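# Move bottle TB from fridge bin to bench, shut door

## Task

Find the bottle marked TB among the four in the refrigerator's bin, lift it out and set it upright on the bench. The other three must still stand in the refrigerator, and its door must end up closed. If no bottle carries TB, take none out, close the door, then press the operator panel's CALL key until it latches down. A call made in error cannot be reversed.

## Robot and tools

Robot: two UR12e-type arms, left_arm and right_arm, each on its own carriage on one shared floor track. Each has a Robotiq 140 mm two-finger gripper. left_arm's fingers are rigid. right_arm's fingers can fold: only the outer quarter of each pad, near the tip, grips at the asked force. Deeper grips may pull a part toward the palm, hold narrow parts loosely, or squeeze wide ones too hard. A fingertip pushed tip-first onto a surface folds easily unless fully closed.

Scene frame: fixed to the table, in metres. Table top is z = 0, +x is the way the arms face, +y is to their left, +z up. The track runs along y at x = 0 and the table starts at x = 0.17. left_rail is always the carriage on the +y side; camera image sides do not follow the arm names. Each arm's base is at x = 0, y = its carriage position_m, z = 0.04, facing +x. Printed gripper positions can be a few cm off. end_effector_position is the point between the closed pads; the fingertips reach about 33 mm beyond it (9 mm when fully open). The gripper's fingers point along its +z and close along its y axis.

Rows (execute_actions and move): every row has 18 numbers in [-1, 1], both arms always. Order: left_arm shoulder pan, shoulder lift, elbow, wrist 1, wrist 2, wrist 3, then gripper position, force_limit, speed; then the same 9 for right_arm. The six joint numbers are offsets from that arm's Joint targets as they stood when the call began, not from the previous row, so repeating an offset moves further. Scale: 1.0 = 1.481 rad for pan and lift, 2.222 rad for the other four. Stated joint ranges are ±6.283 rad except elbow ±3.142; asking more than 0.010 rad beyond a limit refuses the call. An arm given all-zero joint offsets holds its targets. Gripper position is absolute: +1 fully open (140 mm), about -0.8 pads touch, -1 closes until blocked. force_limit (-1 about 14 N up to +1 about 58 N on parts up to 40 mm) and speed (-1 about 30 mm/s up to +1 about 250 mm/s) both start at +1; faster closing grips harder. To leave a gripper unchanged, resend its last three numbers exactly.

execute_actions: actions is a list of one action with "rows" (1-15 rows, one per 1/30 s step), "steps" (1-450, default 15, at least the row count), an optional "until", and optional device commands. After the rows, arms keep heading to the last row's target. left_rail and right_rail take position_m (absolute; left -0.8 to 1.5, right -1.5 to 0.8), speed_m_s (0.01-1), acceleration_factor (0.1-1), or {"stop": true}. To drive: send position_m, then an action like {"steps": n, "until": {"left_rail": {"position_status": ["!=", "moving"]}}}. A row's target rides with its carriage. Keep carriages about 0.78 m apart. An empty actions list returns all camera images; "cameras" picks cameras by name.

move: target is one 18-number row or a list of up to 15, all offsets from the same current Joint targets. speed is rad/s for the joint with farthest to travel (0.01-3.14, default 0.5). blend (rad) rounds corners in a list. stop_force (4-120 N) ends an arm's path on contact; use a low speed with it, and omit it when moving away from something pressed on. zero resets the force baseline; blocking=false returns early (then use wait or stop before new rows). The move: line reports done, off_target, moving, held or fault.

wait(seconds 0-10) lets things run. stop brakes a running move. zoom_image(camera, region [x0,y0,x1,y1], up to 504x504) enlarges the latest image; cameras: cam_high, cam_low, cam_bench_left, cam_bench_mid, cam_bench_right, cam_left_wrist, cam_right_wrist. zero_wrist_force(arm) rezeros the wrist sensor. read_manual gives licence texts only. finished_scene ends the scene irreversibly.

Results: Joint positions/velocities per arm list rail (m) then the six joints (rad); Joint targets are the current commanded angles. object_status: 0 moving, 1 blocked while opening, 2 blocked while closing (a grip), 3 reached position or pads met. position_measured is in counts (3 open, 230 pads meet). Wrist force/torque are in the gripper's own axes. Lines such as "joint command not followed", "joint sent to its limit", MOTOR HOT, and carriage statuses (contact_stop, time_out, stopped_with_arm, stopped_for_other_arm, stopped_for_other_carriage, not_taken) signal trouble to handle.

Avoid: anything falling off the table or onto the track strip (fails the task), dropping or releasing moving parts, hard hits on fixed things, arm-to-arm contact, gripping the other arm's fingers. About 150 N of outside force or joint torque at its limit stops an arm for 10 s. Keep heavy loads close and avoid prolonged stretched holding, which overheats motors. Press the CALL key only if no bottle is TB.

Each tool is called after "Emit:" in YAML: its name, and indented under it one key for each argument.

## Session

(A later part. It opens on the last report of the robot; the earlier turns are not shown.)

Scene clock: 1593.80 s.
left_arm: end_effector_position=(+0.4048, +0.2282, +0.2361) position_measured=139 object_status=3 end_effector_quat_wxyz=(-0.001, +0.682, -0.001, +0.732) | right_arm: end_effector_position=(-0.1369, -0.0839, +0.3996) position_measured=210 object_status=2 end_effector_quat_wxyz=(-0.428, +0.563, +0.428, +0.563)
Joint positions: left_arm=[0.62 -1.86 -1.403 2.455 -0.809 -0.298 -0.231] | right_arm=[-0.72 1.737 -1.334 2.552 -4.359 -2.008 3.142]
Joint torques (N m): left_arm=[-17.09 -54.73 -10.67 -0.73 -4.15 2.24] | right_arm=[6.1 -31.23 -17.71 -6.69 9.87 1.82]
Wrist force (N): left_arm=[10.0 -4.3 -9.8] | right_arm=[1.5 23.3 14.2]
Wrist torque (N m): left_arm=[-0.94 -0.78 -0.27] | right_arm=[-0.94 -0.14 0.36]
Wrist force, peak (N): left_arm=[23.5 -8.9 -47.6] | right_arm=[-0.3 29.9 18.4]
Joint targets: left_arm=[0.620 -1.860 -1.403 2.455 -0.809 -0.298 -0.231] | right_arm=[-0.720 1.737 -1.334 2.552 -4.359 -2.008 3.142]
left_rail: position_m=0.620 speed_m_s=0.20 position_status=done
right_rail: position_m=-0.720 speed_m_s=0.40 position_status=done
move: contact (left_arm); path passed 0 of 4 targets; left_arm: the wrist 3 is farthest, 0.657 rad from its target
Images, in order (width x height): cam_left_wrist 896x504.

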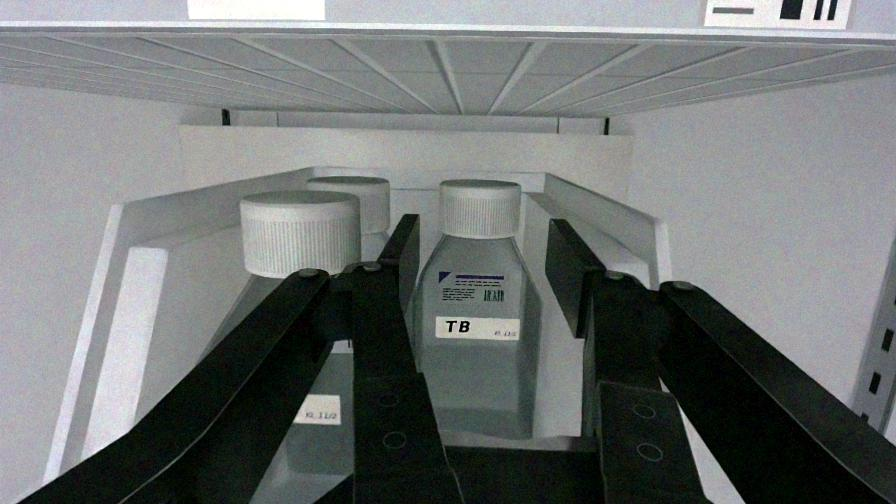

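Emit:
zoom_image:
  camera: "cam_left_wrist"
  region: [380, 160, 720, 360]

Emit:
execute_actions:
  actions: []
  cameras: ["cam_high","cam_bench_left","cam_bench_mid","cam_low"]

Scaled by 1.482.

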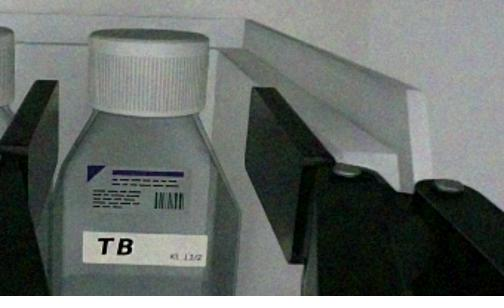

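Scene clock: 1638.37 s.
left_arm: end_effector_position=(+0.4048, +0.2282, +0.2361) position_measured=139 object_status=3 end_effector_quat_wxyz=(-0.001, +0.682, -0.001, +0.732) | right_arm: end_effector_position=(-0.1369, -0.0839, +0.3996) position_measured=210 object_status=2 end_effector_quat_wxyz=(-0.428, +0.563, +0.428, +0.563)
Joint positions: left_arm=[0.62 -1.86 -1.403 2.455 -0.809 -0.298 -0.231] | right_arm=[-0.72 1.737 -1.334 2.552 -4.359 -2.008 3.142]
Joint velocities: within noise
Joint torques (N m): left_arm=[-18.45 -51.25 -11.89 -0.93 1.49 2.31] | right_arm=[6.07 -30.71 -16.82 -6.55 10.07 1.7]
Motor temperatures (°C): left_arm=[30 29 27 38 33 33] | right_arm=[30 27 28 36 34 34]
Wrist force (N): left_arm=[10.7 -5.2 -10.3] | right_arm=[1.5 23.8 14.4]
Wrist torque (N m): left_arm=[-1.08 -0.94 -0.28] | right_arm=[-0.83 -0.15 0.35]
Wrist force, peak (N): left_arm=[11.0 -5.0 -10.9] | right_arm=[1.5 23.9 14.4]
Joint targets: left_arm=[0.620 -1.860 -1.403 2.455 -0.809 -0.298 -0.231] | right_arm=[-0.720 1.737 -1.334 2.552 -4.359 -2.008 3.142]
Tool commands: left_gripper/position=-0.08 left_gripper/force_limit=+0.8 left_gripper/speed=-1.0 right_gripper/position=-1.0 right_gripper/force_limit=+0.2 right_gripper/speed=-1.0
left_rail: position_m=0.620 speed_m_s=0.20 position_status=done
right_rail: position_m=-0.720 speed_m_s=0.40 position_status=done
Images, in order (width x height): cam_high 504x504, cam_low 504x504, cam_bench_left 504x504, cam_bench_mid 504x504.

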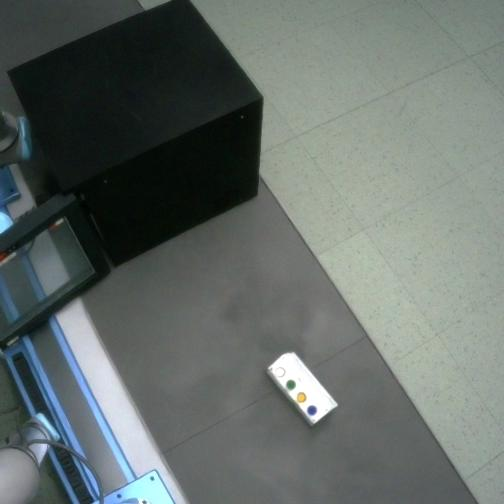

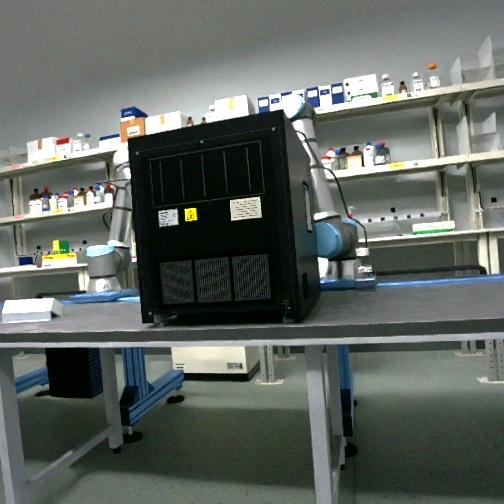

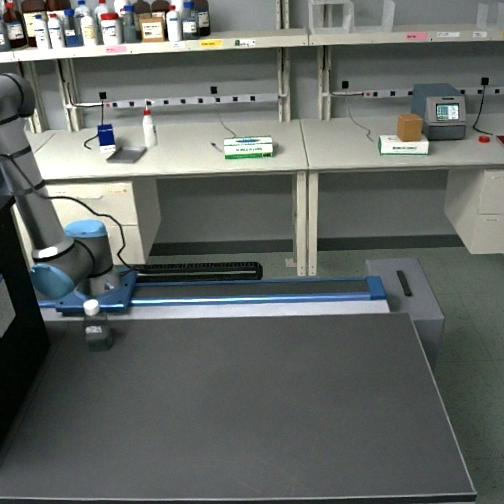

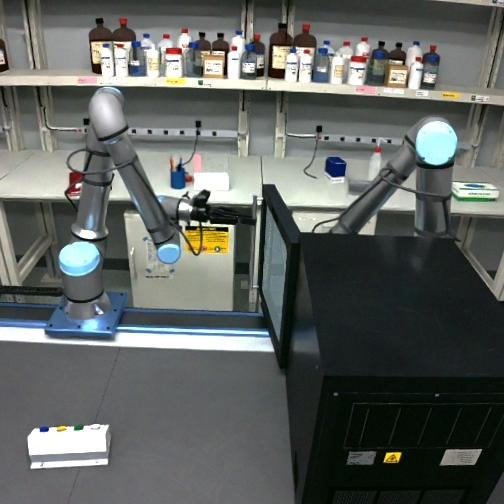

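Emit:
move:
  target:
    - [-0.0537,-0.0108,0.0072,-0.0231,-0.0346,0.0251,-0.08,0.8,-1,0,0,0,0,0,0,-1,0.2,-1]
    - [-0.0979,-0.0159,0.0108,-0.0355,-0.0636,0.0384,-0.08,0.8,-1,0,0,0,0,0,0,-1,0.2,-1]
    - [-0.1408,-0.0185,0.0125,-0.044,-0.092,0.0469,-0.08,0.8,-1,0,0,0,0,0,0,-1,0.2,-1]
    - [-0.1823,-0.0189,0.0122,-0.0504,-0.1193,0.054,-0.08,0.8,-1,0,0,0,0,0,0,-1,0.2,-1]
    - [-0.3315,-0.1533,-0.0306,0.0239,-0.2169,0.104,-0.08,0.8,-1,0,0,0,0,0,0,-1,0.2,-1]
  blend: [0.01,0.01,0.01,0.01,0]
  speed: 0.2

Emit:
execute_actions:
  actions:
    - {"left_rail":{"position_m":1.0,"speed_m_s":0.4},"steps":150,"until":{"left_rail":{"position_status":["!=","moving"]}}}

Scene clock: 1704.53 s.
left_arm: end_effector_position=(+0.1977, +0.2277, +0.3201) position_measured=139 object_status=3 end_effector_quat_wxyz=(+0.000, +0.707, -0.001, +0.707) | right_arm: end_effector_position=(-0.1369, -0.0839, +0.3996) position_measured=210 object_status=2 end_effector_quat_wxyz=(-0.428, +0.563, +0.428, +0.563)
Joint positions: left_arm=[0.62 -2.351 -1.629 2.387 -0.756 -0.779 0] | right_arm=[-0.72 1.737 -1.334 2.552 -4.359 -2.008 3.142]
Joint torques (N m): left_arm=[-18.47 -43.21 -40.24 4.49 -4.3 2.09] | right_arm=[6.19 -30.56 -16.38 -6.52 9.95 1.52]
Wrist force (N): left_arm=[3.3 -3.4 -6.1] | right_arm=[2.3 23.1 13.7]
Wrist torque (N m): left_arm=[-1.18 -0.49 0.00] | right_arm=[-0.85 -0.16 0.36]
Wrist force, peak (N): left_arm=[10.7 -5.0 -10.8] | right_arm=[1.8 23.9 14.5]
Joint targets: left_arm=[0.620 -2.351 -1.630 2.387 -0.756 -0.780 0.000] | right_arm=[-0.720 1.737 -1.334 2.552 -4.359 -2.008 3.142]
left_rail: position_m=0.620 speed_m_s=0.20 position_status=done
right_rail: position_m=-0.720 speed_m_s=0.40 position_status=done
move: done

Scene clock: 1706.13 s.
left_arm: end_effector_position=(+0.1975, +0.6077, +0.3203) position_measured=139 object_status=3 end_effector_quat_wxyz=(+0.000, +0.707, -0.001, +0.707) | right_arm: end_effector_position=(-0.1369, -0.0839, +0.3996) position_measured=210 object_status=2 end_effector_quat_wxyz=(-0.428, +0.563, +0.428, +0.563)
Joint positions: left_arm=[1 -2.351 -1.63 2.387 -0.756 -0.78 0] | right_arm=[-0.72 1.737 -1.334 2.552 -4.359 -2.008 3.142]
Joint torques (N m): left_arm=[-10.71 -29.09 -26.18 1.36 -0.69 1.99] | right_arm=[5.41 -31.57 -16.1 -6.57 10.29 1.51]
Wrist force (N): left_arm=[3.2 -3.4 -6.4] | right_arm=[2.0 23.2 14.0]
Wrist torque (N m): left_arm=[-1.17 -0.48 0.01] | right_arm=[-0.83 -0.10 0.36]
Wrist force, peak (N): left_arm=[3.7 -6.0 -6.6] | right_arm=[2.7 23.3 14.0]
Joint targets: left_arm=[1.000 -2.351 -1.630 2.387 -0.756 -0.780 0.000] | right_arm=[-0.720 1.737 -1.334 2.552 -4.359 -2.008 3.142]
Tool commands: left_gripper/position=-0.08 left_gripper/force_limit=+0.8 left_gripper/speed=-1.0 right_gripper/position=-1.0 right_gripper/force_limit=+0.2 right_gripper/speed=-1.0
left_rail: position_m=1.000 speed_m_s=0.40 position_status=done
right_rail: position_m=-0.720 speed_m_s=0.40 position_status=done

Emit:
move:
  target: [0,0.2005,0.0232,-0.8639,0.351,0.707,-0.08,0.8,-1,0,0,0,0,0,0,-1,0.2,-1]
  speed: 0.9

Emit:
move:
  target: [0,0.2006,0.0232,-0.8638,0.3511,0.707,-0.08,0.8,-1,0,0,0,0,0,0,-1,0.2,-1]
  speed: 0.9

Emit:
execute_actions:
  actions:
    - {"left_rail":{"position_m":0.693},"steps":150,"until":{"left_rail":{"position_status":["!=","moving"]}}}
  cameras: ["cam_left_wrist"]

Scene clock: 1720.50 s.
left_arm: end_effector_position=(-0.0005, +0.2677, +0.3052) position_measured=139 object_status=3 end_effector_quat_wxyz=(+0.268, +0.654, -0.269, +0.654) | right_arm: end_effector_position=(-0.1369, -0.0839, +0.3996) position_measured=210 object_status=2 end_effector_quat_wxyz=(-0.428, +0.563, +0.428, +0.563)
Joint positions: left_arm=[1 -2.351 -1.333 2.438 -2.675 0 1.571] | right_arm=[-0.72 1.737 -1.334 2.552 -4.359 -2.008 3.142]
Joint torques (N m): left_arm=[-0.58 -34.68 -15.43 -6.72 7.1 1.8] | right_arm=[5.82 -30.02 -15.31 -6.29 10.13 1.25]
Wrist force (N): left_arm=[3.5 -3.0 -6.3] | right_arm=[2.1 23.4 13.9]
Wrist torque (N m): left_arm=[-1.13 -0.52 -0.05] | right_arm=[-0.80 -0.12 0.36]
Wrist force, peak (N): left_arm=[4.4 -4.2 -6.2] | right_arm=[2.5 23.3 14.6]
Joint targets: left_arm=[1.000 -2.351 -1.333 2.438 -2.675 0.000 1.571] | right_arm=[-0.720 1.737 -1.334 2.552 -4.359 -2.008 3.142]
left_rail: position_m=1.000 speed_m_s=0.40 position_status=done
right_rail: position_m=-0.720 speed_m_s=0.40 position_status=done
move: done

Scene clock: 1723.47 s.
left_arm: end_effector_position=(+0.1976, +0.6080, +0.3002) position_measured=139 object_status=3 end_effector_quat_wxyz=(+0.000, +0.707, -0.001, +0.707) | right_arm: end_effector_position=(-0.1369, -0.0839, +0.3996) position_measured=210 object_status=2 end_effector_quat_wxyz=(-0.428, +0.563, +0.428, +0.563)
Joint positions: left_arm=[1 -2.351 -1.036 2.49 -4.594 0.78 3.142] | right_arm=[-0.72 1.737 -1.334 2.552 -4.359 -2.008 3.142]
Joint torques (N m): left_arm=[-0.92 -35.67 8.35 -0.52 3.94 1.96] | right_arm=[5.27 -31.69 -15.17 -6.05 10.09 1.26]
Wrist force (N): left_arm=[4.0 -2.5 -6.3] | right_arm=[2.3 22.9 14.2]
Wrist torque (N m): left_arm=[-0.96 -0.63 -0.02] | right_arm=[-0.90 -0.15 0.35]
Wrist force, peak (N): left_arm=[4.3 -3.1 -7.0] | right_arm=[2.4 23.4 14.2]
Joint targets: left_arm=[1.000 -2.351 -1.035 2.490 -4.595 0.780 3.142] | right_arm=[-0.720 1.737 -1.334 2.552 -4.359 -2.008 3.142]
left_rail: position_m=1.000 speed_m_s=0.40 position_status=done
right_rail: position_m=-0.720 speed_m_s=0.40 position_status=done
move: done

Scene clock: 1724.87 s.
left_arm: end_effector_position=(+0.1976, +0.3010, +0.3001) position_measured=139 object_status=3 end_effector_quat_wxyz=(-0.001, +0.707, -0.001, +0.707) | right_arm: end_effector_position=(-0.1369, -0.0839, +0.3996) position_measured=210 object_status=2 end_effector_quat_wxyz=(-0.428, +0.563, +0.428, +0.563)
Joint positions: left_arm=[0.693 -2.351 -1.035 2.49 -4.595 0.78 3.142] | right_arm=[-0.72 1.737 -1.334 2.552 -4.359 -2.008 3.142]
Joint torques (N m): left_arm=[3.92 -44.07 -10.45 1.76 1.03 1.64] | right_arm=[5.28 -30.44 -14.74 -5.97 10.08 1.35]
Wrist force (N): left_arm=[3.5 -2.9 -6.3] | right_arm=[2.5 23.0 13.5]
Wrist torque (N m): left_arm=[-1.05 -0.53 -0.01] | right_arm=[-0.88 -0.21 0.35]
Wrist force, peak (N): left_arm=[4.2 -6.2 -5.8] | right_arm=[2.3 23.3 14.0]
Joint targets: left_arm=[0.693 -2.351 -1.035 2.490 -4.595 0.780 3.142] | right_arm=[-0.720 1.737 -1.334 2.552 -4.359 -2.008 3.142]
Tool commands: left_gripper/position=-0.08 left_gripper/force_limit=+0.8 left_gripper/speed=-1.0 right_gripper/position=-1.0 right_gripper/force_limit=+0.2 right_gripper/speed=-1.0
left_rail: position_m=0.693 speed_m_s=0.40 position_status=done
right_rail: position_m=-0.720 speed_m_s=0.40 position_status=done
Images, in order (width x height): cam_left_wrist 896x504.

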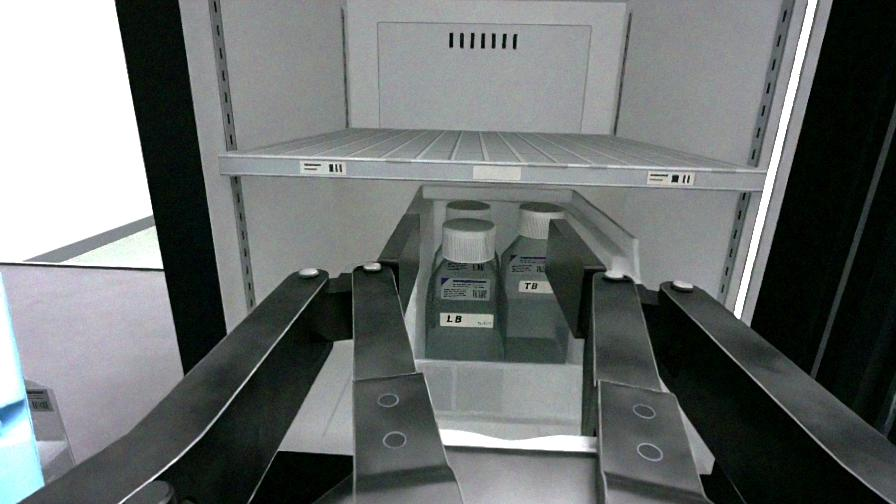

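Emit:
execute_actions:
  actions:
    - {"left_rail":{"position_m":0.697},"steps":60,"until":{"left_rail":{"position_status":["!=","moving"]}}}

Emit:
move:
  target:
    - [0.0865,-0.1332,-0.0356,-0.1189,-0.0235,0.1891,-0.08,0.8,-1,0,0,0,0,0,0,-1,0.2,-1]
    - [0.1898,-0.143,-0.0381,-0.1594,-0.0806,0.252,-0.08,0.8,-1,0,0,0,0,0,0,-1,0.2,-1]
    - [0.2951,-0.1472,-0.054,-0.2192,-0.1328,0.3429,-0.08,0.8,-1,0,0,0,0,0,0,-1,0.2,-1]
    - [0.3714,-0.1344,-0.0711,-0.2939,-0.1638,0.4352,-0.08,0.8,-1,0,0,0,0,0,0,-1,0.2,-1]
  blend: 0.02
  speed: 0.2
  stop_force: 15
  cameras: ["cam_left_wrist"]

Scene clock: 1760.33 s.
left_arm: end_effector_position=(+0.1976, +0.3050, +0.3001) position_measured=139 object_status=3 end_effector_quat_wxyz=(-0.001, +0.707, -0.001, +0.707) | right_arm: end_effector_position=(-0.1369, -0.0839, +0.3996) position_measured=210 object_status=2 end_effector_quat_wxyz=(-0.428, +0.563, +0.428, +0.563)
Joint positions: left_arm=[0.697 -2.351 -1.035 2.49 -4.595 0.78 3.142] | right_arm=[-0.72 1.737 -1.334 2.552 -4.359 -2.008 3.142]
Joint torques (N m): left_arm=[10.12 -62.36 -5.58 3.21 -3.13 1.05] | right_arm=[4.65 -31.44 -13.75 -5.88 10.14 1.1]
Wrist force (N): left_arm=[4.3 -2.6 -5.8] | right_arm=[2.5 22.8 14.0]
Wrist torque (N m): left_arm=[-0.98 -0.70 -0.01] | right_arm=[-0.94 -0.20 0.36]
Wrist force, peak (N): left_arm=[4.0 -4.5 -6.2] | right_arm=[2.1 23.4 14.2]
Joint targets: left_arm=[0.697 -2.351 -1.035 2.490 -4.595 0.780 3.142] | right_arm=[-0.720 1.737 -1.334 2.552 -4.359 -2.008 3.142]
Tool commands: left_gripper/position=-0.08 left_gripper/force_limit=+0.8 left_gripper/speed=-1.0 right_gripper/position=-1.0 right_gripper/force_limit=+0.2 right_gripper/speed=-1.0
left_rail: position_m=0.697 speed_m_s=0.40 position_status=done
right_rail: position_m=-0.720 speed_m_s=0.40 position_status=done

Scene clock: 1766.37 s.
left_arm: end_effector_position=(+0.4071, +0.3058, +0.2377) position_measured=139 object_status=3 end_effector_quat_wxyz=(+0.000, +0.819, +0.001, +0.573) | right_arm: end_effector_position=(-0.1369, -0.0839, +0.3996) position_measured=210 object_status=2 end_effector_quat_wxyz=(-0.428, +0.563, +0.428, +0.563)
Joint positions: left_arm=[0.697 -1.801 -1.235 2.332 -5.248 0.416 4.109] | right_arm=[-0.72 1.737 -1.334 2.552 -4.359 -2.008 3.142]
Joint torques (N m): left_arm=[20.17 -30.01 -26.59 2.33 -7.28 1.52] | right_arm=[5.04 -30.94 -14.27 -5.74 10.11 0.84]
Wrist force (N): left_arm=[3.3 -2.4 -6.3] | right_arm=[2.1 23.3 13.9]
Wrist torque (N m): left_arm=[-0.84 -0.52 -0.09] | right_arm=[-0.82 -0.12 0.36]
Wrist force, peak (N): left_arm=[4.3 -3.4 -6.8] | right_arm=[2.4 23.4 14.2]
Joint targets: left_arm=[0.697 -1.801 -1.235 2.332 -5.248 0.416 4.109] | right_arm=[-0.720 1.737 -1.334 2.552 -4.359 -2.008 3.142]
left_rail: position_m=0.697 speed_m_s=0.40 position_status=done
right_rail: position_m=-0.720 speed_m_s=0.40 position_status=done
move: done
Images, in order (width x height): cam_left_wrist 896x504.

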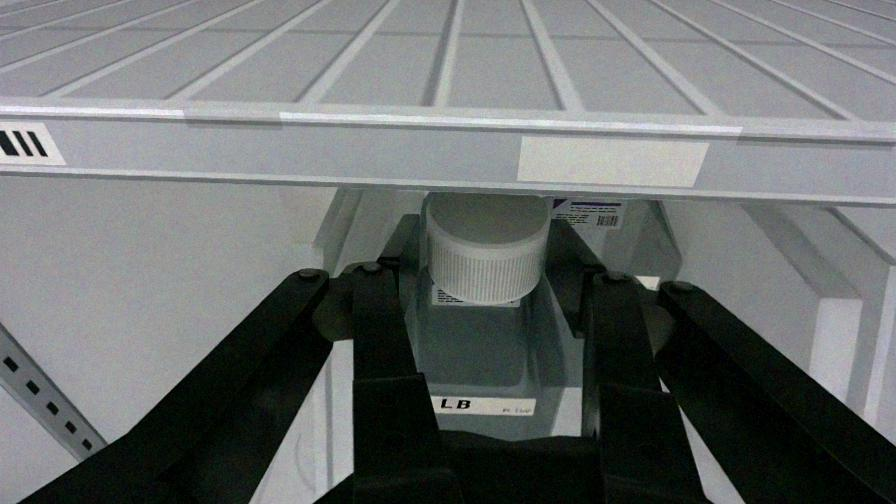

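Emit:
execute_actions:
  actions:
    - {"rows":[[0,0,0,0,0,0,-1,0.3,-1,0,0,0,0,0,0,-1,0.2,-1]],"steps":60}

Emit:
wait:
  seconds: 0.8
  cameras: ["cam_left_wrist"]

Scene clock: 1772.73 s.
left_arm: end_effector_position=(+0.4071, +0.3058, +0.2377) position_measured=154 object_status=2 end_effector_quat_wxyz=(+0.000, +0.819, +0.001, +0.573) | right_arm: end_effector_position=(-0.1369, -0.0839, +0.3996) position_measured=210 object_status=2 end_effector_quat_wxyz=(-0.428, +0.563, +0.428, +0.563)
Joint positions: left_arm=[0.697 -1.801 -1.235 2.332 -5.248 0.416 4.109] | right_arm=[-0.72 1.737 -1.334 2.552 -4.359 -2.008 3.142]
Joint torques (N m): left_arm=[16.43 -33.06 -27.29 2.82 -5.97 1.17] | right_arm=[6.53 -33.08 -12.99 -5.68 10.24 0.78]
Wrist force (N): left_arm=[5.8 -4.8 -8.9] | right_arm=[1.8 23.4 13.9]
Wrist torque (N m): left_arm=[-0.84 -0.54 0.03] | right_arm=[-0.87 -0.17 0.36]
Wrist force, peak (N): left_arm=[5.8 -4.8 -8.9] | right_arm=[1.8 23.4 14.4]
Joint targets: left_arm=[0.697 -1.801 -1.235 2.332 -5.248 0.416 4.109] | right_arm=[-0.720 1.737 -1.334 2.552 -4.359 -2.008 3.142]
left_rail: position_m=0.697 speed_m_s=0.40 position_status=done
right_rail: position_m=-0.720 speed_m_s=0.40 position_status=done

Scene clock: 1773.53 s.
left_arm: end_effector_position=(+0.4071, +0.3058, +0.2377) position_measured=154 object_status=2 end_effector_quat_wxyz=(+0.000, +0.819, +0.001, +0.573) | right_arm: end_effector_position=(-0.1369, -0.0839, +0.3996) position_measured=210 object_status=2 end_effector_quat_wxyz=(-0.428, +0.563, +0.428, +0.563)
Joint positions: left_arm=[0.697 -1.801 -1.235 2.332 -5.248 0.416 4.109] | right_arm=[-0.72 1.737 -1.334 2.552 -4.359 -2.008 3.142]
Joint torques (N m): left_arm=[16.96 -30.41 -27.22 2.64 -5.85 1.7] | right_arm=[5.38 -31.88 -13.7 -5.61 10.13 0.97]
Wrist force (N): left_arm=[6.6 -4.2 -7.7] | right_arm=[1.9 23.2 14.0]
Wrist torque (N m): left_arm=[-0.71 -0.70 0.03] | right_arm=[-0.92 -0.18 0.36]
Wrist force, peak (N): left_arm=[6.0 -4.4 -8.9] | right_arm=[1.9 23.6 14.1]
Joint targets: left_arm=[0.697 -1.801 -1.235 2.332 -5.248 0.416 4.109] | right_arm=[-0.720 1.737 -1.334 2.552 -4.359 -2.008 3.142]
Tool commands: left_gripper/position=-1.0 left_gripper/force_limit=+0.3 left_gripper/speed=-1.0 right_gripper/position=-1.0 right_gripper/force_limit=+0.2 right_gripper/speed=-1.0
left_rail: position_m=0.697 speed_m_s=0.40 position_status=done
right_rail: position_m=-0.720 speed_m_s=0.40 position_status=done
wait: 0.80 s
Images, in order (width x height): cam_left_wrist 896x504.

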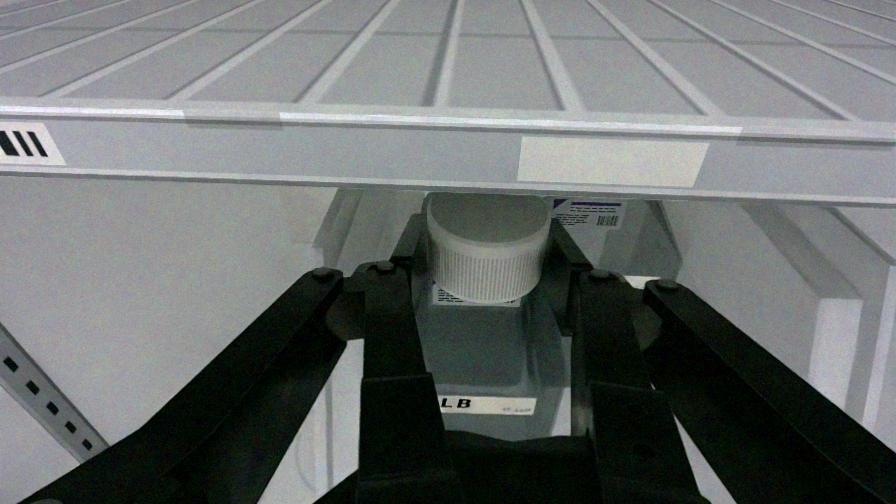

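Emit:
move:
  target:
    - [-0.0763,-0.0128,0.0171,0.0747,0.0311,-0.0923,-1,0.3,-1,0,0,0,0,0,0,-1,0.2,-1]
    - [-0.1299,0.0942,0.0566,0.1524,0.0179,-0.2689,-1,0.3,-1,0,0,0,0,0,0,-1,0.2,-1]
    - [-0.1648,0.2112,0.0872,0.2263,0.0262,-0.4354,-1,0.3,-1,0,0,0,0,0,0,-1,0.2,-1]
    - [-0.1796,0.3045,0.1026,0.2781,0.0437,-0.5477,-1,0.3,-1,0,0,0,0,0,0,-1,0.2,-1]
  blend: 0.02
  speed: 0.25
  cameras: ["cam_left_wrist"]

Scene clock: 1793.07 s.
left_arm: end_effector_position=(+0.3231, +0.3048, +0.2560) position_measured=161 object_status=2 end_effector_quat_wxyz=(-0.001, +0.656, -0.001, +0.755) | right_arm: end_effector_position=(-0.1369, -0.0839, +0.3996) position_measured=210 object_status=2 end_effector_quat_wxyz=(-0.428, +0.563, +0.428, +0.563)
Joint positions: left_arm=[0.697 -2.067 -0.784 2.56 -4.63 0.513 2.893] | right_arm=[-0.72 1.737 -1.334 2.552 -4.359 -2.008 3.142]
Joint torques (N m): left_arm=[-19.01 -42.14 22.05 2.62 5.61 -2.49] | right_arm=[6.74 -32.2 -12.56 -5.72 10.21 0.76]
Wrist force (N): left_arm=[0.6 -3.6 -6.1] | right_arm=[1.9 22.9 13.8]
Wrist torque (N m): left_arm=[-1.23 -0.83 0.32] | right_arm=[-1.00 -0.06 0.36]
Wrist force, peak (N): left_arm=[5.7 -5.2 -9.0] | right_arm=[2.2 23.9 14.3]
Joint targets: left_arm=[0.697 -2.067 -0.783 2.560 -4.630 0.513 2.892] | right_arm=[-0.720 1.737 -1.334 2.552 -4.359 -2.008 3.142]
left_rail: position_m=0.697 speed_m_s=0.40 position_status=done
right_rail: position_m=-0.720 speed_m_s=0.40 position_status=done
move: done
Images, in order (width x height): cam_left_wrist 896x504.

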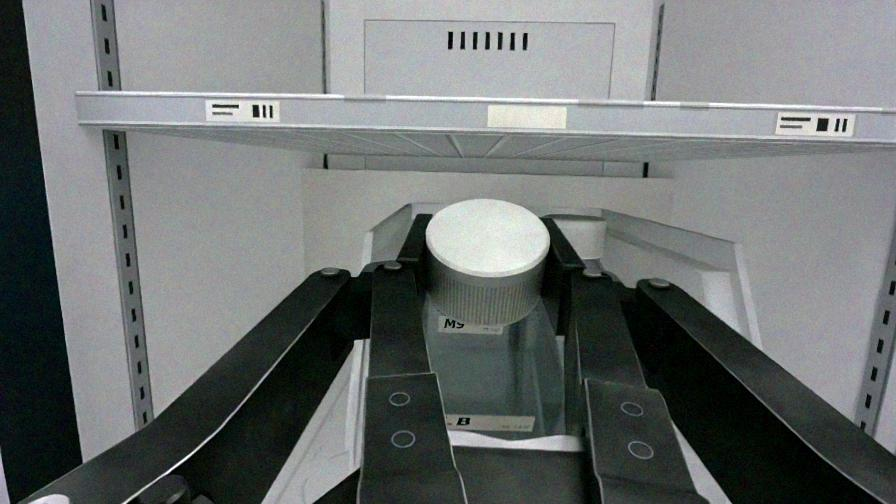

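Emit:
move:
  target:
    - [-0.0203,0.0157,0.0072,0.033,0.0225,-0.0425,-1,0.3,-1,0,0,0,0,0,0,-1,0.2,-1]
    - [-0.0446,-0.0024,0.0121,0.0569,0.0427,-0.0527,-1,0.3,-1,0,0,0,0,0,0,-1,0.2,-1]
    - [-0.0709,-0.0533,0.0149,0.0779,0.0585,-0.0401,-1,0.3,-1,0,0,0,0,0,0,-1,0.2,-1]
    - [-0.1914,-0.346,-0.0337,0.1349,0.12,0.1123,-1,0.3,-1,0,0,0,0,0,0,-1,0.2,-1]
  blend: 0.01
  speed: [0.15,0.15,0.2,0.3]
  cameras: ["cam_left_wrist","cam_bench_left"]

Scene clock: 1806.20 s.
left_arm: end_effector_position=(+0.1978, +0.3049, +0.3999) position_measured=161 object_status=2 end_effector_quat_wxyz=(+0.000, +0.707, +0.000, +0.707) | right_arm: end_effector_position=(-0.1369, -0.0839, +0.3996) position_measured=210 object_status=2 end_effector_quat_wxyz=(-0.428, +0.563, +0.428, +0.563)
Joint positions: left_arm=[0.697 -2.35 -1.296 2.485 -4.33 0.78 3.142] | right_arm=[-0.72 1.737 -1.334 2.552 -4.359 -2.008 3.142]
Joint torques (N m): left_arm=[-15.9 -62.77 -25.12 4.6 4.44 1.77] | right_arm=[8.21 -33.47 -11.84 -5.74 10.5 0.28]
Wrist force (N): left_arm=[0.2 -3.2 -6.3] | right_arm=[2.3 23.0 14.0]
Wrist torque (N m): left_arm=[-1.12 -0.55 -0.03] | right_arm=[-1.00 -0.13 0.36]
Wrist force, peak (N): left_arm=[-0.3 -3.1 -7.7] | right_arm=[2.0 23.8 14.5]
Joint targets: left_arm=[0.697 -2.350 -1.296 2.485 -4.330 0.780 3.142] | right_arm=[-0.720 1.737 -1.334 2.552 -4.359 -2.008 3.142]
left_rail: position_m=0.697 speed_m_s=0.40 position_status=done
right_rail: position_m=-0.720 speed_m_s=0.40 position_status=done
move: done
Images, in order (width x height): cam_bench_left 504x504, cam_left_wrist 896x504.

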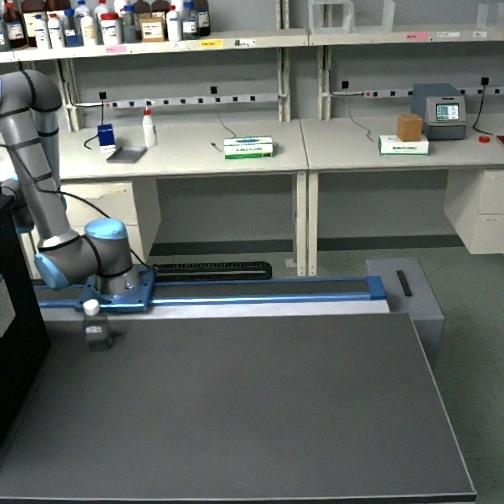

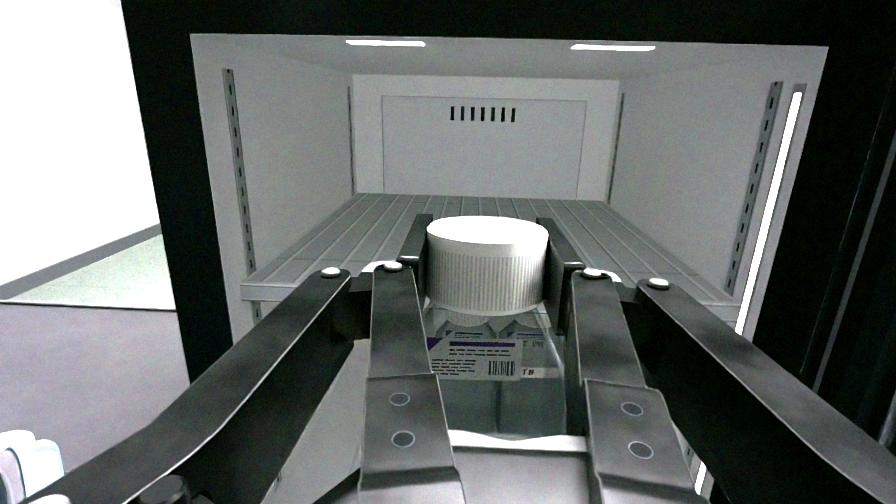

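Emit:
execute_actions:
  actions:
    - {"left_rail":{"position_m":1.3},"steps":200,"until":{"left_rail":{"position_status":["!=","moving"]}}}

Emit:
move:
  target: [0.2664,0.076,-0.0437,-0.3532,-0.1196,0.3148,-1,0.3,-1,0,0,0,0,0,0,-1,0.2,-1]
  speed: 0.4

Emit:
move:
  target:
    - [0,0.0763,0,-0.0512,0,0,-1,0.3,-1,0,0,0,0,0,0,-1,0.2,-1]
    - [0,0.105,0,-0.0706,0,0,-1,0.3,-1,0,0,0,0,0,0,-1,0.2,-1]
  speed: [0.1,0.03]
  blend: 0.005
  stop_force: 6
  cameras: ["cam_bench_left","cam_left_wrist"]

Scene clock: 1821.90 s.
left_arm: end_effector_position=(+0.1977, +0.9080, +0.4000) position_measured=161 object_status=2 end_effector_quat_wxyz=(+0.000, +0.707, +0.000, +0.707) | right_arm: end_effector_position=(-0.1369, -0.0839, +0.3996) position_measured=210 object_status=2 end_effector_quat_wxyz=(-0.428, +0.563, +0.428, +0.563)
Joint positions: left_arm=[1.3 -2.35 -1.296 2.485 -4.33 0.78 3.142] | right_arm=[-0.72 1.737 -1.334 2.552 -4.359 -2.008 3.142]
Joint torques (N m): left_arm=[-8.71 -48.81 -16.93 1.94 -0.33 1.46] | right_arm=[9.67 -33.99 -11.06 -5.58 10.48 -0.05]
Wrist force (N): left_arm=[0.6 -2.6 -6.7] | right_arm=[2.3 23.3 13.9]
Wrist torque (N m): left_arm=[-0.99 -0.62 -0.03] | right_arm=[-0.93 -0.14 0.36]
Wrist force, peak (N): left_arm=[0.2 -6.4 -6.7] | right_arm=[2.1 23.6 14.8]
Joint targets: left_arm=[1.300 -2.350 -1.296 2.485 -4.330 0.780 3.142] | right_arm=[-0.720 1.737 -1.334 2.552 -4.359 -2.008 3.142]
Tool commands: left_gripper/position=-1.0 left_gripper/force_limit=+0.3 left_gripper/speed=-1.0 right_gripper/position=-1.0 right_gripper/force_limit=+0.2 right_gripper/speed=-1.0
left_rail: position_m=1.300 speed_m_s=0.40 position_status=done
right_rail: position_m=-0.720 speed_m_s=0.40 position_status=done

Scene clock: 1824.53 s.
left_arm: end_effector_position=(+0.3488, +0.9077, +0.2241) position_measured=161 object_status=2 end_effector_quat_wxyz=(+0.000, +0.819, +0.000, +0.574) | right_arm: end_effector_position=(-0.1369, -0.0839, +0.3996) position_measured=210 object_status=2 end_effector_quat_wxyz=(-0.428, +0.563, +0.428, +0.563)
Joint positions: left_arm=[1.3 -1.956 -1.183 2.388 -5.115 0.514 3.841] | right_arm=[-0.72 1.737 -1.334 2.552 -4.359 -2.008 3.142]
Joint torques (N m): left_arm=[19.43 -35.23 -22.9 3.32 -7.31 1.26] | right_arm=[9.89 -33.57 -10.3 -5.66 10.62 -0.14]
Wrist force (N): left_arm=[-0.1 -3.0 -5.1] | right_arm=[2.4 23.3 14.4]
Wrist torque (N m): left_arm=[-0.94 -0.47 -0.05] | right_arm=[-0.92 -0.17 0.35]
Wrist force, peak (N): left_arm=[0.8 -3.0 -7.1] | right_arm=[2.3 23.8 14.3]
Joint targets: left_arm=[1.300 -1.956 -1.183 2.388 -5.115 0.514 3.841] | right_arm=[-0.720 1.737 -1.334 2.552 -4.359 -2.008 3.142]
left_rail: position_m=1.300 speed_m_s=0.40 position_status=done
right_rail: position_m=-0.720 speed_m_s=0.40 position_status=done
move: done

Scene clock: 1827.47 s.
left_arm: end_effector_position=(+0.3486, +0.9071, +0.1657) position_measured=161 object_status=2 end_effector_quat_wxyz=(+0.000, +0.819, +0.001, +0.573) | right_arm: end_effector_position=(-0.1369, -0.0839, +0.3996) position_measured=210 object_status=2 end_effector_quat_wxyz=(-0.428, +0.563, +0.428, +0.563)
Joint positions: left_arm=[1.3 -1.956 -1.05 2.388 -5.249 0.514 3.841] | right_arm=[-0.72 1.737 -1.334 2.552 -4.359 -2.008 3.142]
Joint torques (N m): left_arm=[13 -72.5 -16.64 5.87 1.38 1.89] | right_arm=[9.25 -32.8 -10.19 -5.71 10.53 -0.1]
Wrist force (N): left_arm=[4.8 -1.6 -6.4] | right_arm=[2.5 23.2 14.1]
Wrist torque (N m): left_arm=[-0.50 -0.72 -0.04] | right_arm=[-0.94 -0.18 0.36]
Wrist force, peak (N): left_arm=[22.0 -6.1 -11.4] | right_arm=[2.3 23.6 14.4]
Joint targets: left_arm=[1.300 -1.956 -1.050 2.388 -5.249 0.514 3.841] | right_arm=[-0.720 1.737 -1.334 2.552 -4.359 -2.008 3.142]
left_rail: position_m=1.300 speed_m_s=0.40 position_status=done
right_rail: position_m=-0.720 speed_m_s=0.40 position_status=done
move: contact (left_arm); path passed 1 of 2 targets; left_arm: the shoulder lift is farthest, 0.023 rad from its target
Images, in order (width x height): cam_bench_left 504x504, cam_left_wrist 896x504.

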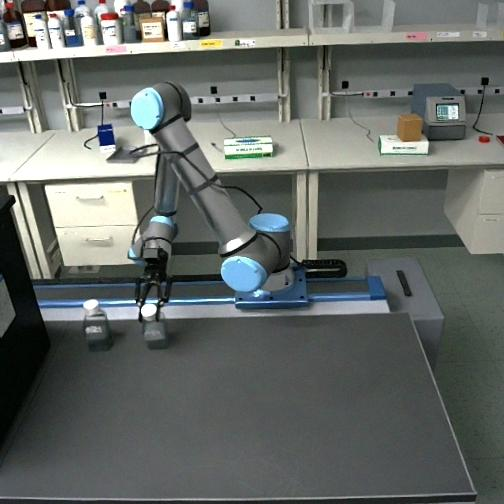

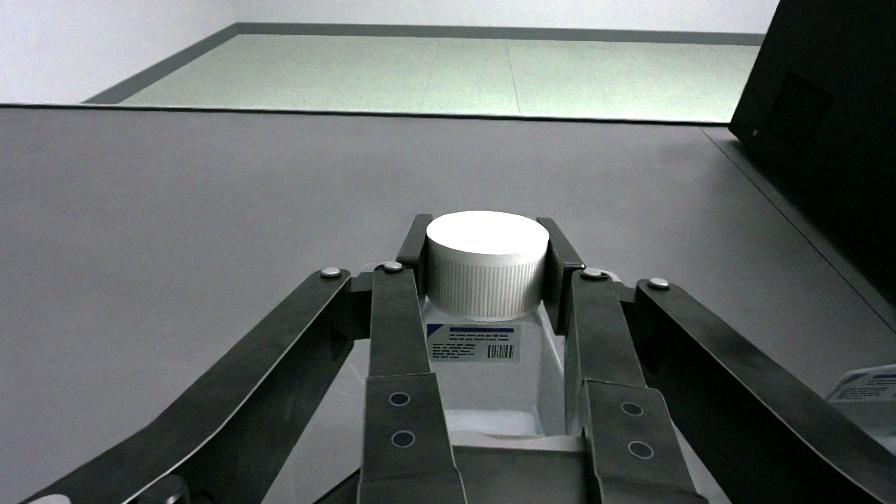

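Emit:
move:
  target: [0,0.0115,0,-0.0077,0,0,-1,0.3,-1,0,0,0,0,0,0,-1,0.2,-1]
  speed: 0.03
  stop_force: 15
  cameras: ["cam_left_wrist"]

Emit:
zoom_image:
  camera: "cam_left_wrist"
  region: [400, 180, 600, 460]

Scene clock: 1837.70 s.
left_arm: end_effector_position=(+0.3486, +0.9071, +0.1654) position_measured=161 object_status=2 end_effector_quat_wxyz=(+0.000, +0.819, +0.001, +0.573) | right_arm: end_effector_position=(-0.1369, -0.0839, +0.3996) position_measured=210 object_status=2 end_effector_quat_wxyz=(-0.428, +0.563, +0.428, +0.563)
Joint positions: left_arm=[1.3 -1.956 -1.05 2.388 -5.25 0.514 3.841] | right_arm=[-0.72 1.737 -1.334 2.552 -4.359 -2.008 3.142]
Joint torques (N m): left_arm=[-13.04 -69.48 -16.08 4.11 3.23 -1.73] | right_arm=[11.37 -32.97 -9.63 -5.75 10.96 -0.14]
Wrist force (N): left_arm=[13.8 -2.9 -8.8] | right_arm=[2.5 23.4 14.0]
Wrist torque (N m): left_arm=[-0.47 -0.84 -0.01] | right_arm=[-0.90 -0.18 0.35]
Wrist force, peak (N): left_arm=[25.7 -5.1 -12.7] | right_arm=[2.6 23.8 14.7]
Joint targets: left_arm=[1.300 -1.956 -1.050 2.388 -5.250 0.514 3.841] | right_arm=[-0.720 1.737 -1.334 2.552 -4.359 -2.008 3.142]
left_rail: position_m=1.300 speed_m_s=0.40 position_status=done
right_rail: position_m=-0.720 speed_m_s=0.40 position_status=done
move: contact (left_arm); left_arm: the shoulder lift is farthest, 0.017 rad from its target
Images, in order (width x height): cam_left_wrist 896x504.

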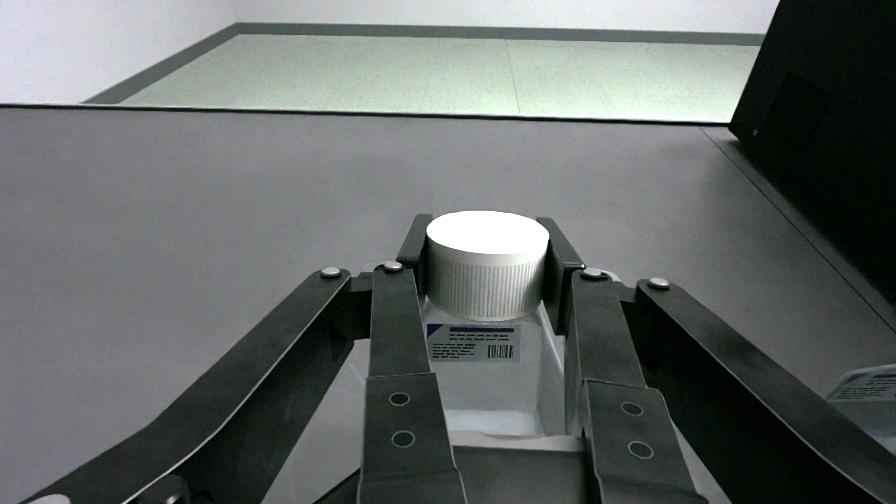

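Scaled by 1.800.

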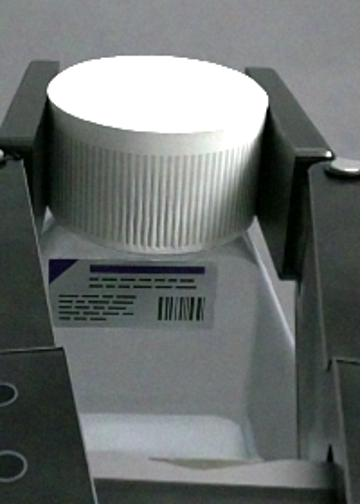

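Emit:
execute_actions:
  actions:
    - {"rows":[[0,0,0,0,0,0,-0.08,0.3,-1,0,0,0,0,0,0,-1,0.2,-1]],"steps":60}
  cameras: ["cam_left_wrist"]

Scene clock: 1845.70 s.
left_arm: end_effector_position=(+0.3486, +0.9071, +0.1654) position_measured=139 object_status=3 end_effector_quat_wxyz=(+0.000, +0.819, +0.001, +0.573) | right_arm: end_effector_position=(-0.1369, -0.0839, +0.3996) position_measured=210 object_status=2 end_effector_quat_wxyz=(-0.428, +0.563, +0.428, +0.563)
Joint positions: left_arm=[1.3 -1.956 -1.05 2.388 -5.25 0.514 3.841] | right_arm=[-0.72 1.737 -1.334 2.552 -4.359 -2.008 3.142]
Joint torques (N m): left_arm=[-11.72 -63.95 -10.33 3.91 -6.67 -1.42] | right_arm=[11.06 -33.63 -9.24 -5.86 10.85 -0.37]
Wrist force (N): left_arm=[2.6 -1.1 -3.5] | right_arm=[2.5 23.3 14.6]
Wrist torque (N m): left_arm=[-0.49 -0.40 -0.03] | right_arm=[-0.93 -0.18 0.35]
Wrist force, peak (N): left_arm=[14.1 -3.7 -8.5] | right_arm=[2.3 23.7 14.4]
Joint targets: left_arm=[1.300 -1.956 -1.050 2.388 -5.250 0.514 3.841] | right_arm=[-0.720 1.737 -1.334 2.552 -4.359 -2.008 3.142]
left_rail: position_m=1.300 speed_m_s=0.40 position_status=done
right_rail: position_m=-0.720 speed_m_s=0.40 position_status=done
Images, in order (width x height): cam_left_wrist 896x504.

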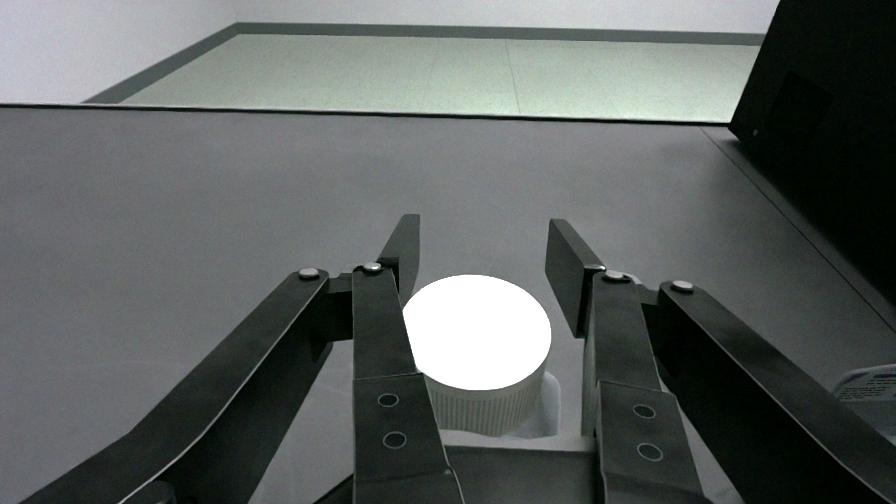

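Emit:
move:
  target:
    - [0,-0.0898,0,0.0608,0,0,-0.08,0.8,-1,0,0,0,0,0,0,-1,0.2,-1]
    - [-0.3307,0.0016,0.0906,0.2551,0.0839,-0.3148,-0.08,0.8,-1,0,0,0,0,0,0,-1,0.2,-1]
  speed: [0.3,0.5]
  blend: 0.02
  cameras: ["cam_bench_left"]

Emit:
execute_actions:
  actions:
    - {"left_rail":{"position_m":0.685},"steps":200,"until":{"left_rail":{"position_status":["!=","moving"]}}}
  cameras: ["cam_left_wrist"]

Scene clock: 1934.37 s.
left_arm: end_effector_position=(+0.1993, +0.9003, +0.3000) position_measured=139 object_status=3 end_effector_quat_wxyz=(+0.061, +0.704, -0.062, +0.704) | right_arm: end_effector_position=(-0.1369, -0.0839, +0.3996) position_measured=210 object_status=2 end_effector_quat_wxyz=(-0.428, +0.563, +0.428, +0.563)
Joint positions: left_arm=[1.3 -2.445 -1.047 2.589 -4.683 0.701 3.142] | right_arm=[-0.72 1.737 -1.334 2.552 -4.359 -2.008 3.142]
Joint torques (N m): left_arm=[-13.74 -30.19 12.73 3.86 3.69 -2.6] | right_arm=[13.97 -32.8 -8.79 -5.68 10.82 -0.42]
Wrist force (N): left_arm=[2.9 -0.8 -4.2] | right_arm=[2.4 23.1 13.7]
Wrist torque (N m): left_arm=[-0.58 -0.41 0.29] | right_arm=[-0.96 -0.17 0.36]
Wrist force, peak (N): left_arm=[3.4 -1.1 -5.1] | right_arm=[2.0 23.8 14.5]
Joint targets: left_arm=[1.300 -2.446 -1.047 2.589 -4.683 0.701 3.142] | right_arm=[-0.720 1.737 -1.334 2.552 -4.359 -2.008 3.142]
left_rail: position_m=1.300 speed_m_s=0.40 position_status=done
right_rail: position_m=-0.720 speed_m_s=0.40 position_status=done
move: done
Images, in order (width x height): cam_bench_left 504x504.

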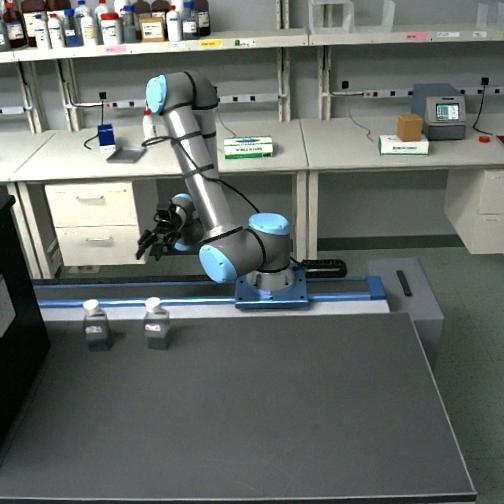

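Scene clock: 1936.53 s.
left_arm: end_effector_position=(+0.1992, +0.2853, +0.3000) position_measured=139 object_status=3 end_effector_quat_wxyz=(+0.061, +0.704, -0.062, +0.705) | right_arm: end_effector_position=(-0.1369, -0.0839, +0.3996) position_measured=210 object_status=2 end_effector_quat_wxyz=(-0.428, +0.563, +0.428, +0.563)
Joint positions: left_arm=[0.685 -2.446 -1.047 2.589 -4.683 0.701 3.142] | right_arm=[-0.72 1.737 -1.334 2.552 -4.359 -2.008 3.142]
Joint torques (N m): left_arm=[-12.11 -38.08 1.02 0.35 -1.75 -2.77] | right_arm=[12.71 -33.63 -8.56 -5.76 10.94 -0.41]
Wrist force (N): left_arm=[3.7 -0.8 -4.5] | right_arm=[2.0 23.5 13.6]
Wrist torque (N m): left_arm=[-0.57 -0.59 0.29] | right_arm=[-0.89 -0.08 0.35]
Wrist force, peak (N): left_arm=[3.3 -5.0 -4.6] | right_arm=[2.3 23.6 14.4]
Joint targets: left_arm=[0.685 -2.446 -1.047 2.589 -4.683 0.701 3.142] | right_arm=[-0.720 1.737 -1.334 2.552 -4.359 -2.008 3.142]
Tool commands: left_gripper/position=-0.08 left_gripper/force_limit=+0.8 left_gripper/speed=-1.0 right_gripper/position=-1.0 right_gripper/force_limit=+0.2 right_gripper/speed=-1.0
left_rail: position_m=0.685 speed_m_s=0.40 position_status=done
right_rail: position_m=-0.720 speed_m_s=0.40 position_status=done
Images, in order (width x height): cam_left_wrist 896x504.

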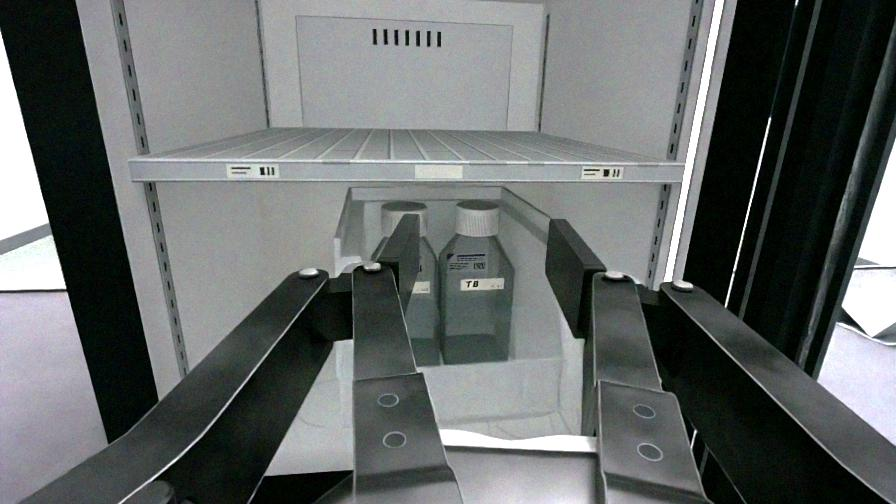

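Emit:
move:
  target:
    - [0.179,0.1342,-0.0052,-0.0843,-0.1193,0,-0.08,0.8,-1,0,0,0,0,0,0,-1,0.2,-1]
    - [0.3183,0.1303,-0.0152,-0.0716,-0.2122,0,-0.08,0.8,-1,0,0,0,0,0,0,-1,0.2,-1]
    - [0.4369,0.1258,-0.0324,-0.0515,-0.2912,0,-0.08,0.8,-1,0,0,0,0,0,0,-1,0.2,-1]
  blend: [0.01,0.01,0]
  speed: [0.3,0.2,0.15]
  stop_force: 15
  cameras: ["cam_left_wrist"]

Scene clock: 1950.57 s.
left_arm: end_effector_position=(+0.4259, +0.2451, +0.2358) position_measured=139 object_status=3 end_effector_quat_wxyz=(+0.061, +0.704, -0.062, +0.704) | right_arm: end_effector_position=(-0.1369, -0.0839, +0.3996) position_measured=210 object_status=2 end_effector_quat_wxyz=(-0.428, +0.563, +0.428, +0.563)
Joint positions: left_arm=[0.685 -1.798 -0.861 2.517 -4.797 0.054 3.142] | right_arm=[-0.72 1.737 -1.334 2.552 -4.359 -2.008 3.142]
Joint torques (N m): left_arm=[20.8 -73.43 -7.53 2.55 -4.3 -2.28] | right_arm=[15.89 -33.5 -7.61 -6 11.17 -0.75]
Wrist force (N): left_arm=[3.5 -0.8 -3.9] | right_arm=[2.6 23.3 13.8]
Wrist torque (N m): left_arm=[-0.58 -0.51 0.29] | right_arm=[-0.92 -0.21 0.35]
Wrist force, peak (N): left_arm=[4.4 -0.5 -5.3] | right_arm=[2.3 23.8 14.5]
Joint targets: left_arm=[0.685 -1.798 -0.861 2.517 -4.797 0.054 3.142] | right_arm=[-0.720 1.737 -1.334 2.552 -4.359 -2.008 3.142]
left_rail: position_m=0.685 speed_m_s=0.40 position_status=done
right_rail: position_m=-0.720 speed_m_s=0.40 position_status=done
move: done
Images, in order (width x height): cam_left_wrist 896x504.

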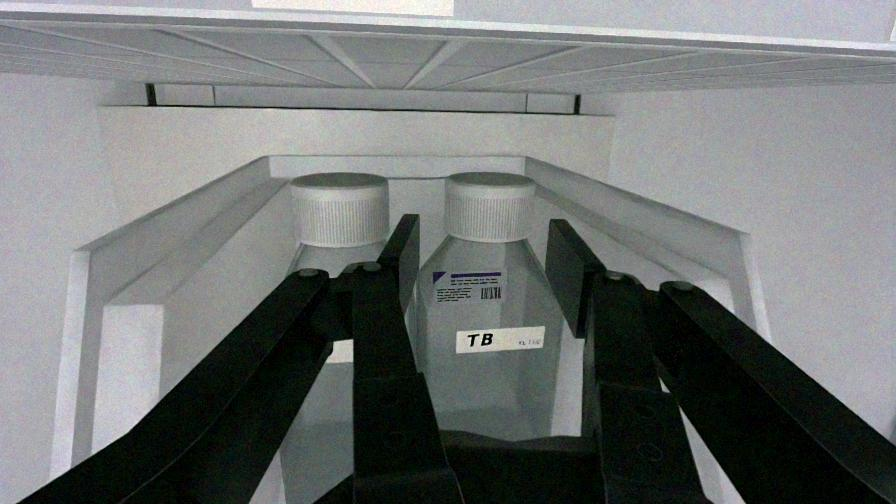

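Emit:
execute_actions:
  actions:
    - {"left_rail":{"position_m":0.68,"speed_m_s":0.1},"steps":60,"until":{"left_rail":{"position_status":["!=","moving"]}}}

Emit:
move:
  target: [0.1105,-0.0034,-0.0232,0.0252,-0.0742,0,-0.08,0.8,-1,0,0,0,0,0,0,-1,0.2,-1]
  speed: 0.12
  stop_force: 10
  cameras: ["cam_left_wrist"]

Scene clock: 1960.33 s.
left_arm: end_effector_position=(+0.4259, +0.2401, +0.2358) position_measured=139 object_status=3 end_effector_quat_wxyz=(+0.061, +0.704, -0.062, +0.704) | right_arm: end_effector_position=(-0.1369, -0.0839, +0.3996) position_measured=210 object_status=2 end_effector_quat_wxyz=(-0.428, +0.563, +0.428, +0.563)
Joint positions: left_arm=[0.68 -1.798 -0.861 2.517 -4.797 0.054 3.142] | right_arm=[-0.72 1.737 -1.334 2.552 -4.359 -2.008 3.142]
Joint torques (N m): left_arm=[14.33 -67.5 2.74 1 -3.17 -2.39] | right_arm=[15.16 -34.11 -6.79 -5.92 11.1 -1.06]
Wrist force (N): left_arm=[3.5 -0.7 -3.4] | right_arm=[1.9 23.1 14.0]
Wrist torque (N m): left_arm=[-0.55 -0.51 0.28] | right_arm=[-0.96 -0.05 0.35]
Wrist force, peak (N): left_arm=[3.4 -3.7 -4.0] | right_arm=[2.4 23.5 14.7]
Joint targets: left_arm=[0.680 -1.798 -0.861 2.517 -4.797 0.054 3.142] | right_arm=[-0.720 1.737 -1.334 2.552 -4.359 -2.008 3.142]
Tool commands: left_gripper/position=-0.08 left_gripper/force_limit=+0.8 left_gripper/speed=-1.0 right_gripper/position=-1.0 right_gripper/force_limit=+0.2 right_gripper/speed=-1.0
left_rail: position_m=0.680 speed_m_s=0.10 position_status=done
right_rail: position_m=-0.720 speed_m_s=0.40 position_status=done

Scene clock: 1962.80 s.
left_arm: end_effector_position=(+0.4848, +0.2297, +0.2360) position_measured=139 object_status=3 end_effector_quat_wxyz=(+0.062, +0.704, -0.062, +0.704) | right_arm: end_effector_position=(-0.1369, -0.0839, +0.3996) position_measured=210 object_status=2 end_effector_quat_wxyz=(-0.428, +0.563, +0.428, +0.563)
Joint positions: left_arm=[0.68 -1.635 -0.866 2.465 -4.741 -0.111 3.142] | right_arm=[-0.72 1.737 -1.334 2.552 -4.359 -2.008 3.142]
Joint torques (N m): left_arm=[19.19 -79.88 -9.98 1.99 -5.01 -2.26] | right_arm=[15.37 -33.02 -6.78 -5.67 11.21 -0.81]
Wrist force (N): left_arm=[3.2 -2.6 -5.1] | right_arm=[1.8 23.5 13.8]
Wrist torque (N m): left_arm=[-0.72 -0.44 0.29] | right_arm=[-0.95 -0.04 0.35]
Wrist force, peak (N): left_arm=[3.5 -3.0 -5.4] | right_arm=[2.3 23.9 14.4]
Joint targets: left_arm=[0.680 -1.635 -0.866 2.465 -4.741 -0.111 3.142] | right_arm=[-0.720 1.737 -1.334 2.552 -4.359 -2.008 3.142]
left_rail: position_m=0.680 speed_m_s=0.10 position_status=done
right_rail: position_m=-0.720 speed_m_s=0.40 position_status=done
move: done
Images, in order (width x height): cam_left_wrist 896x504.

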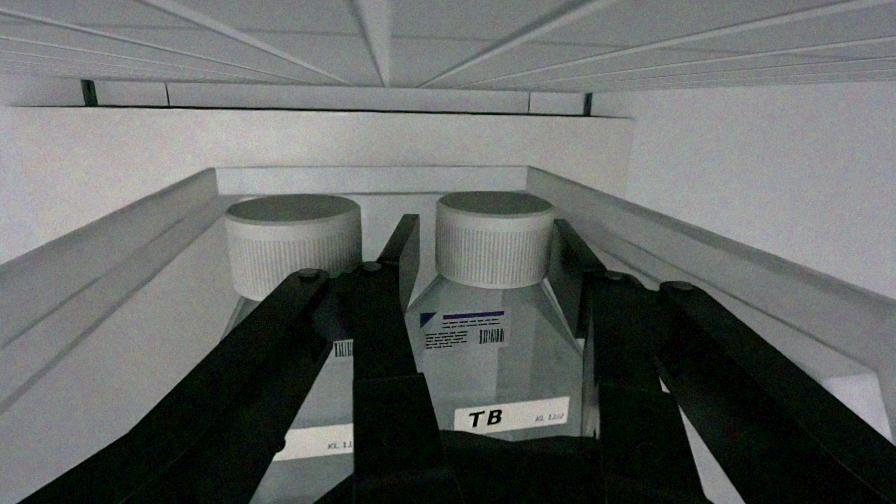

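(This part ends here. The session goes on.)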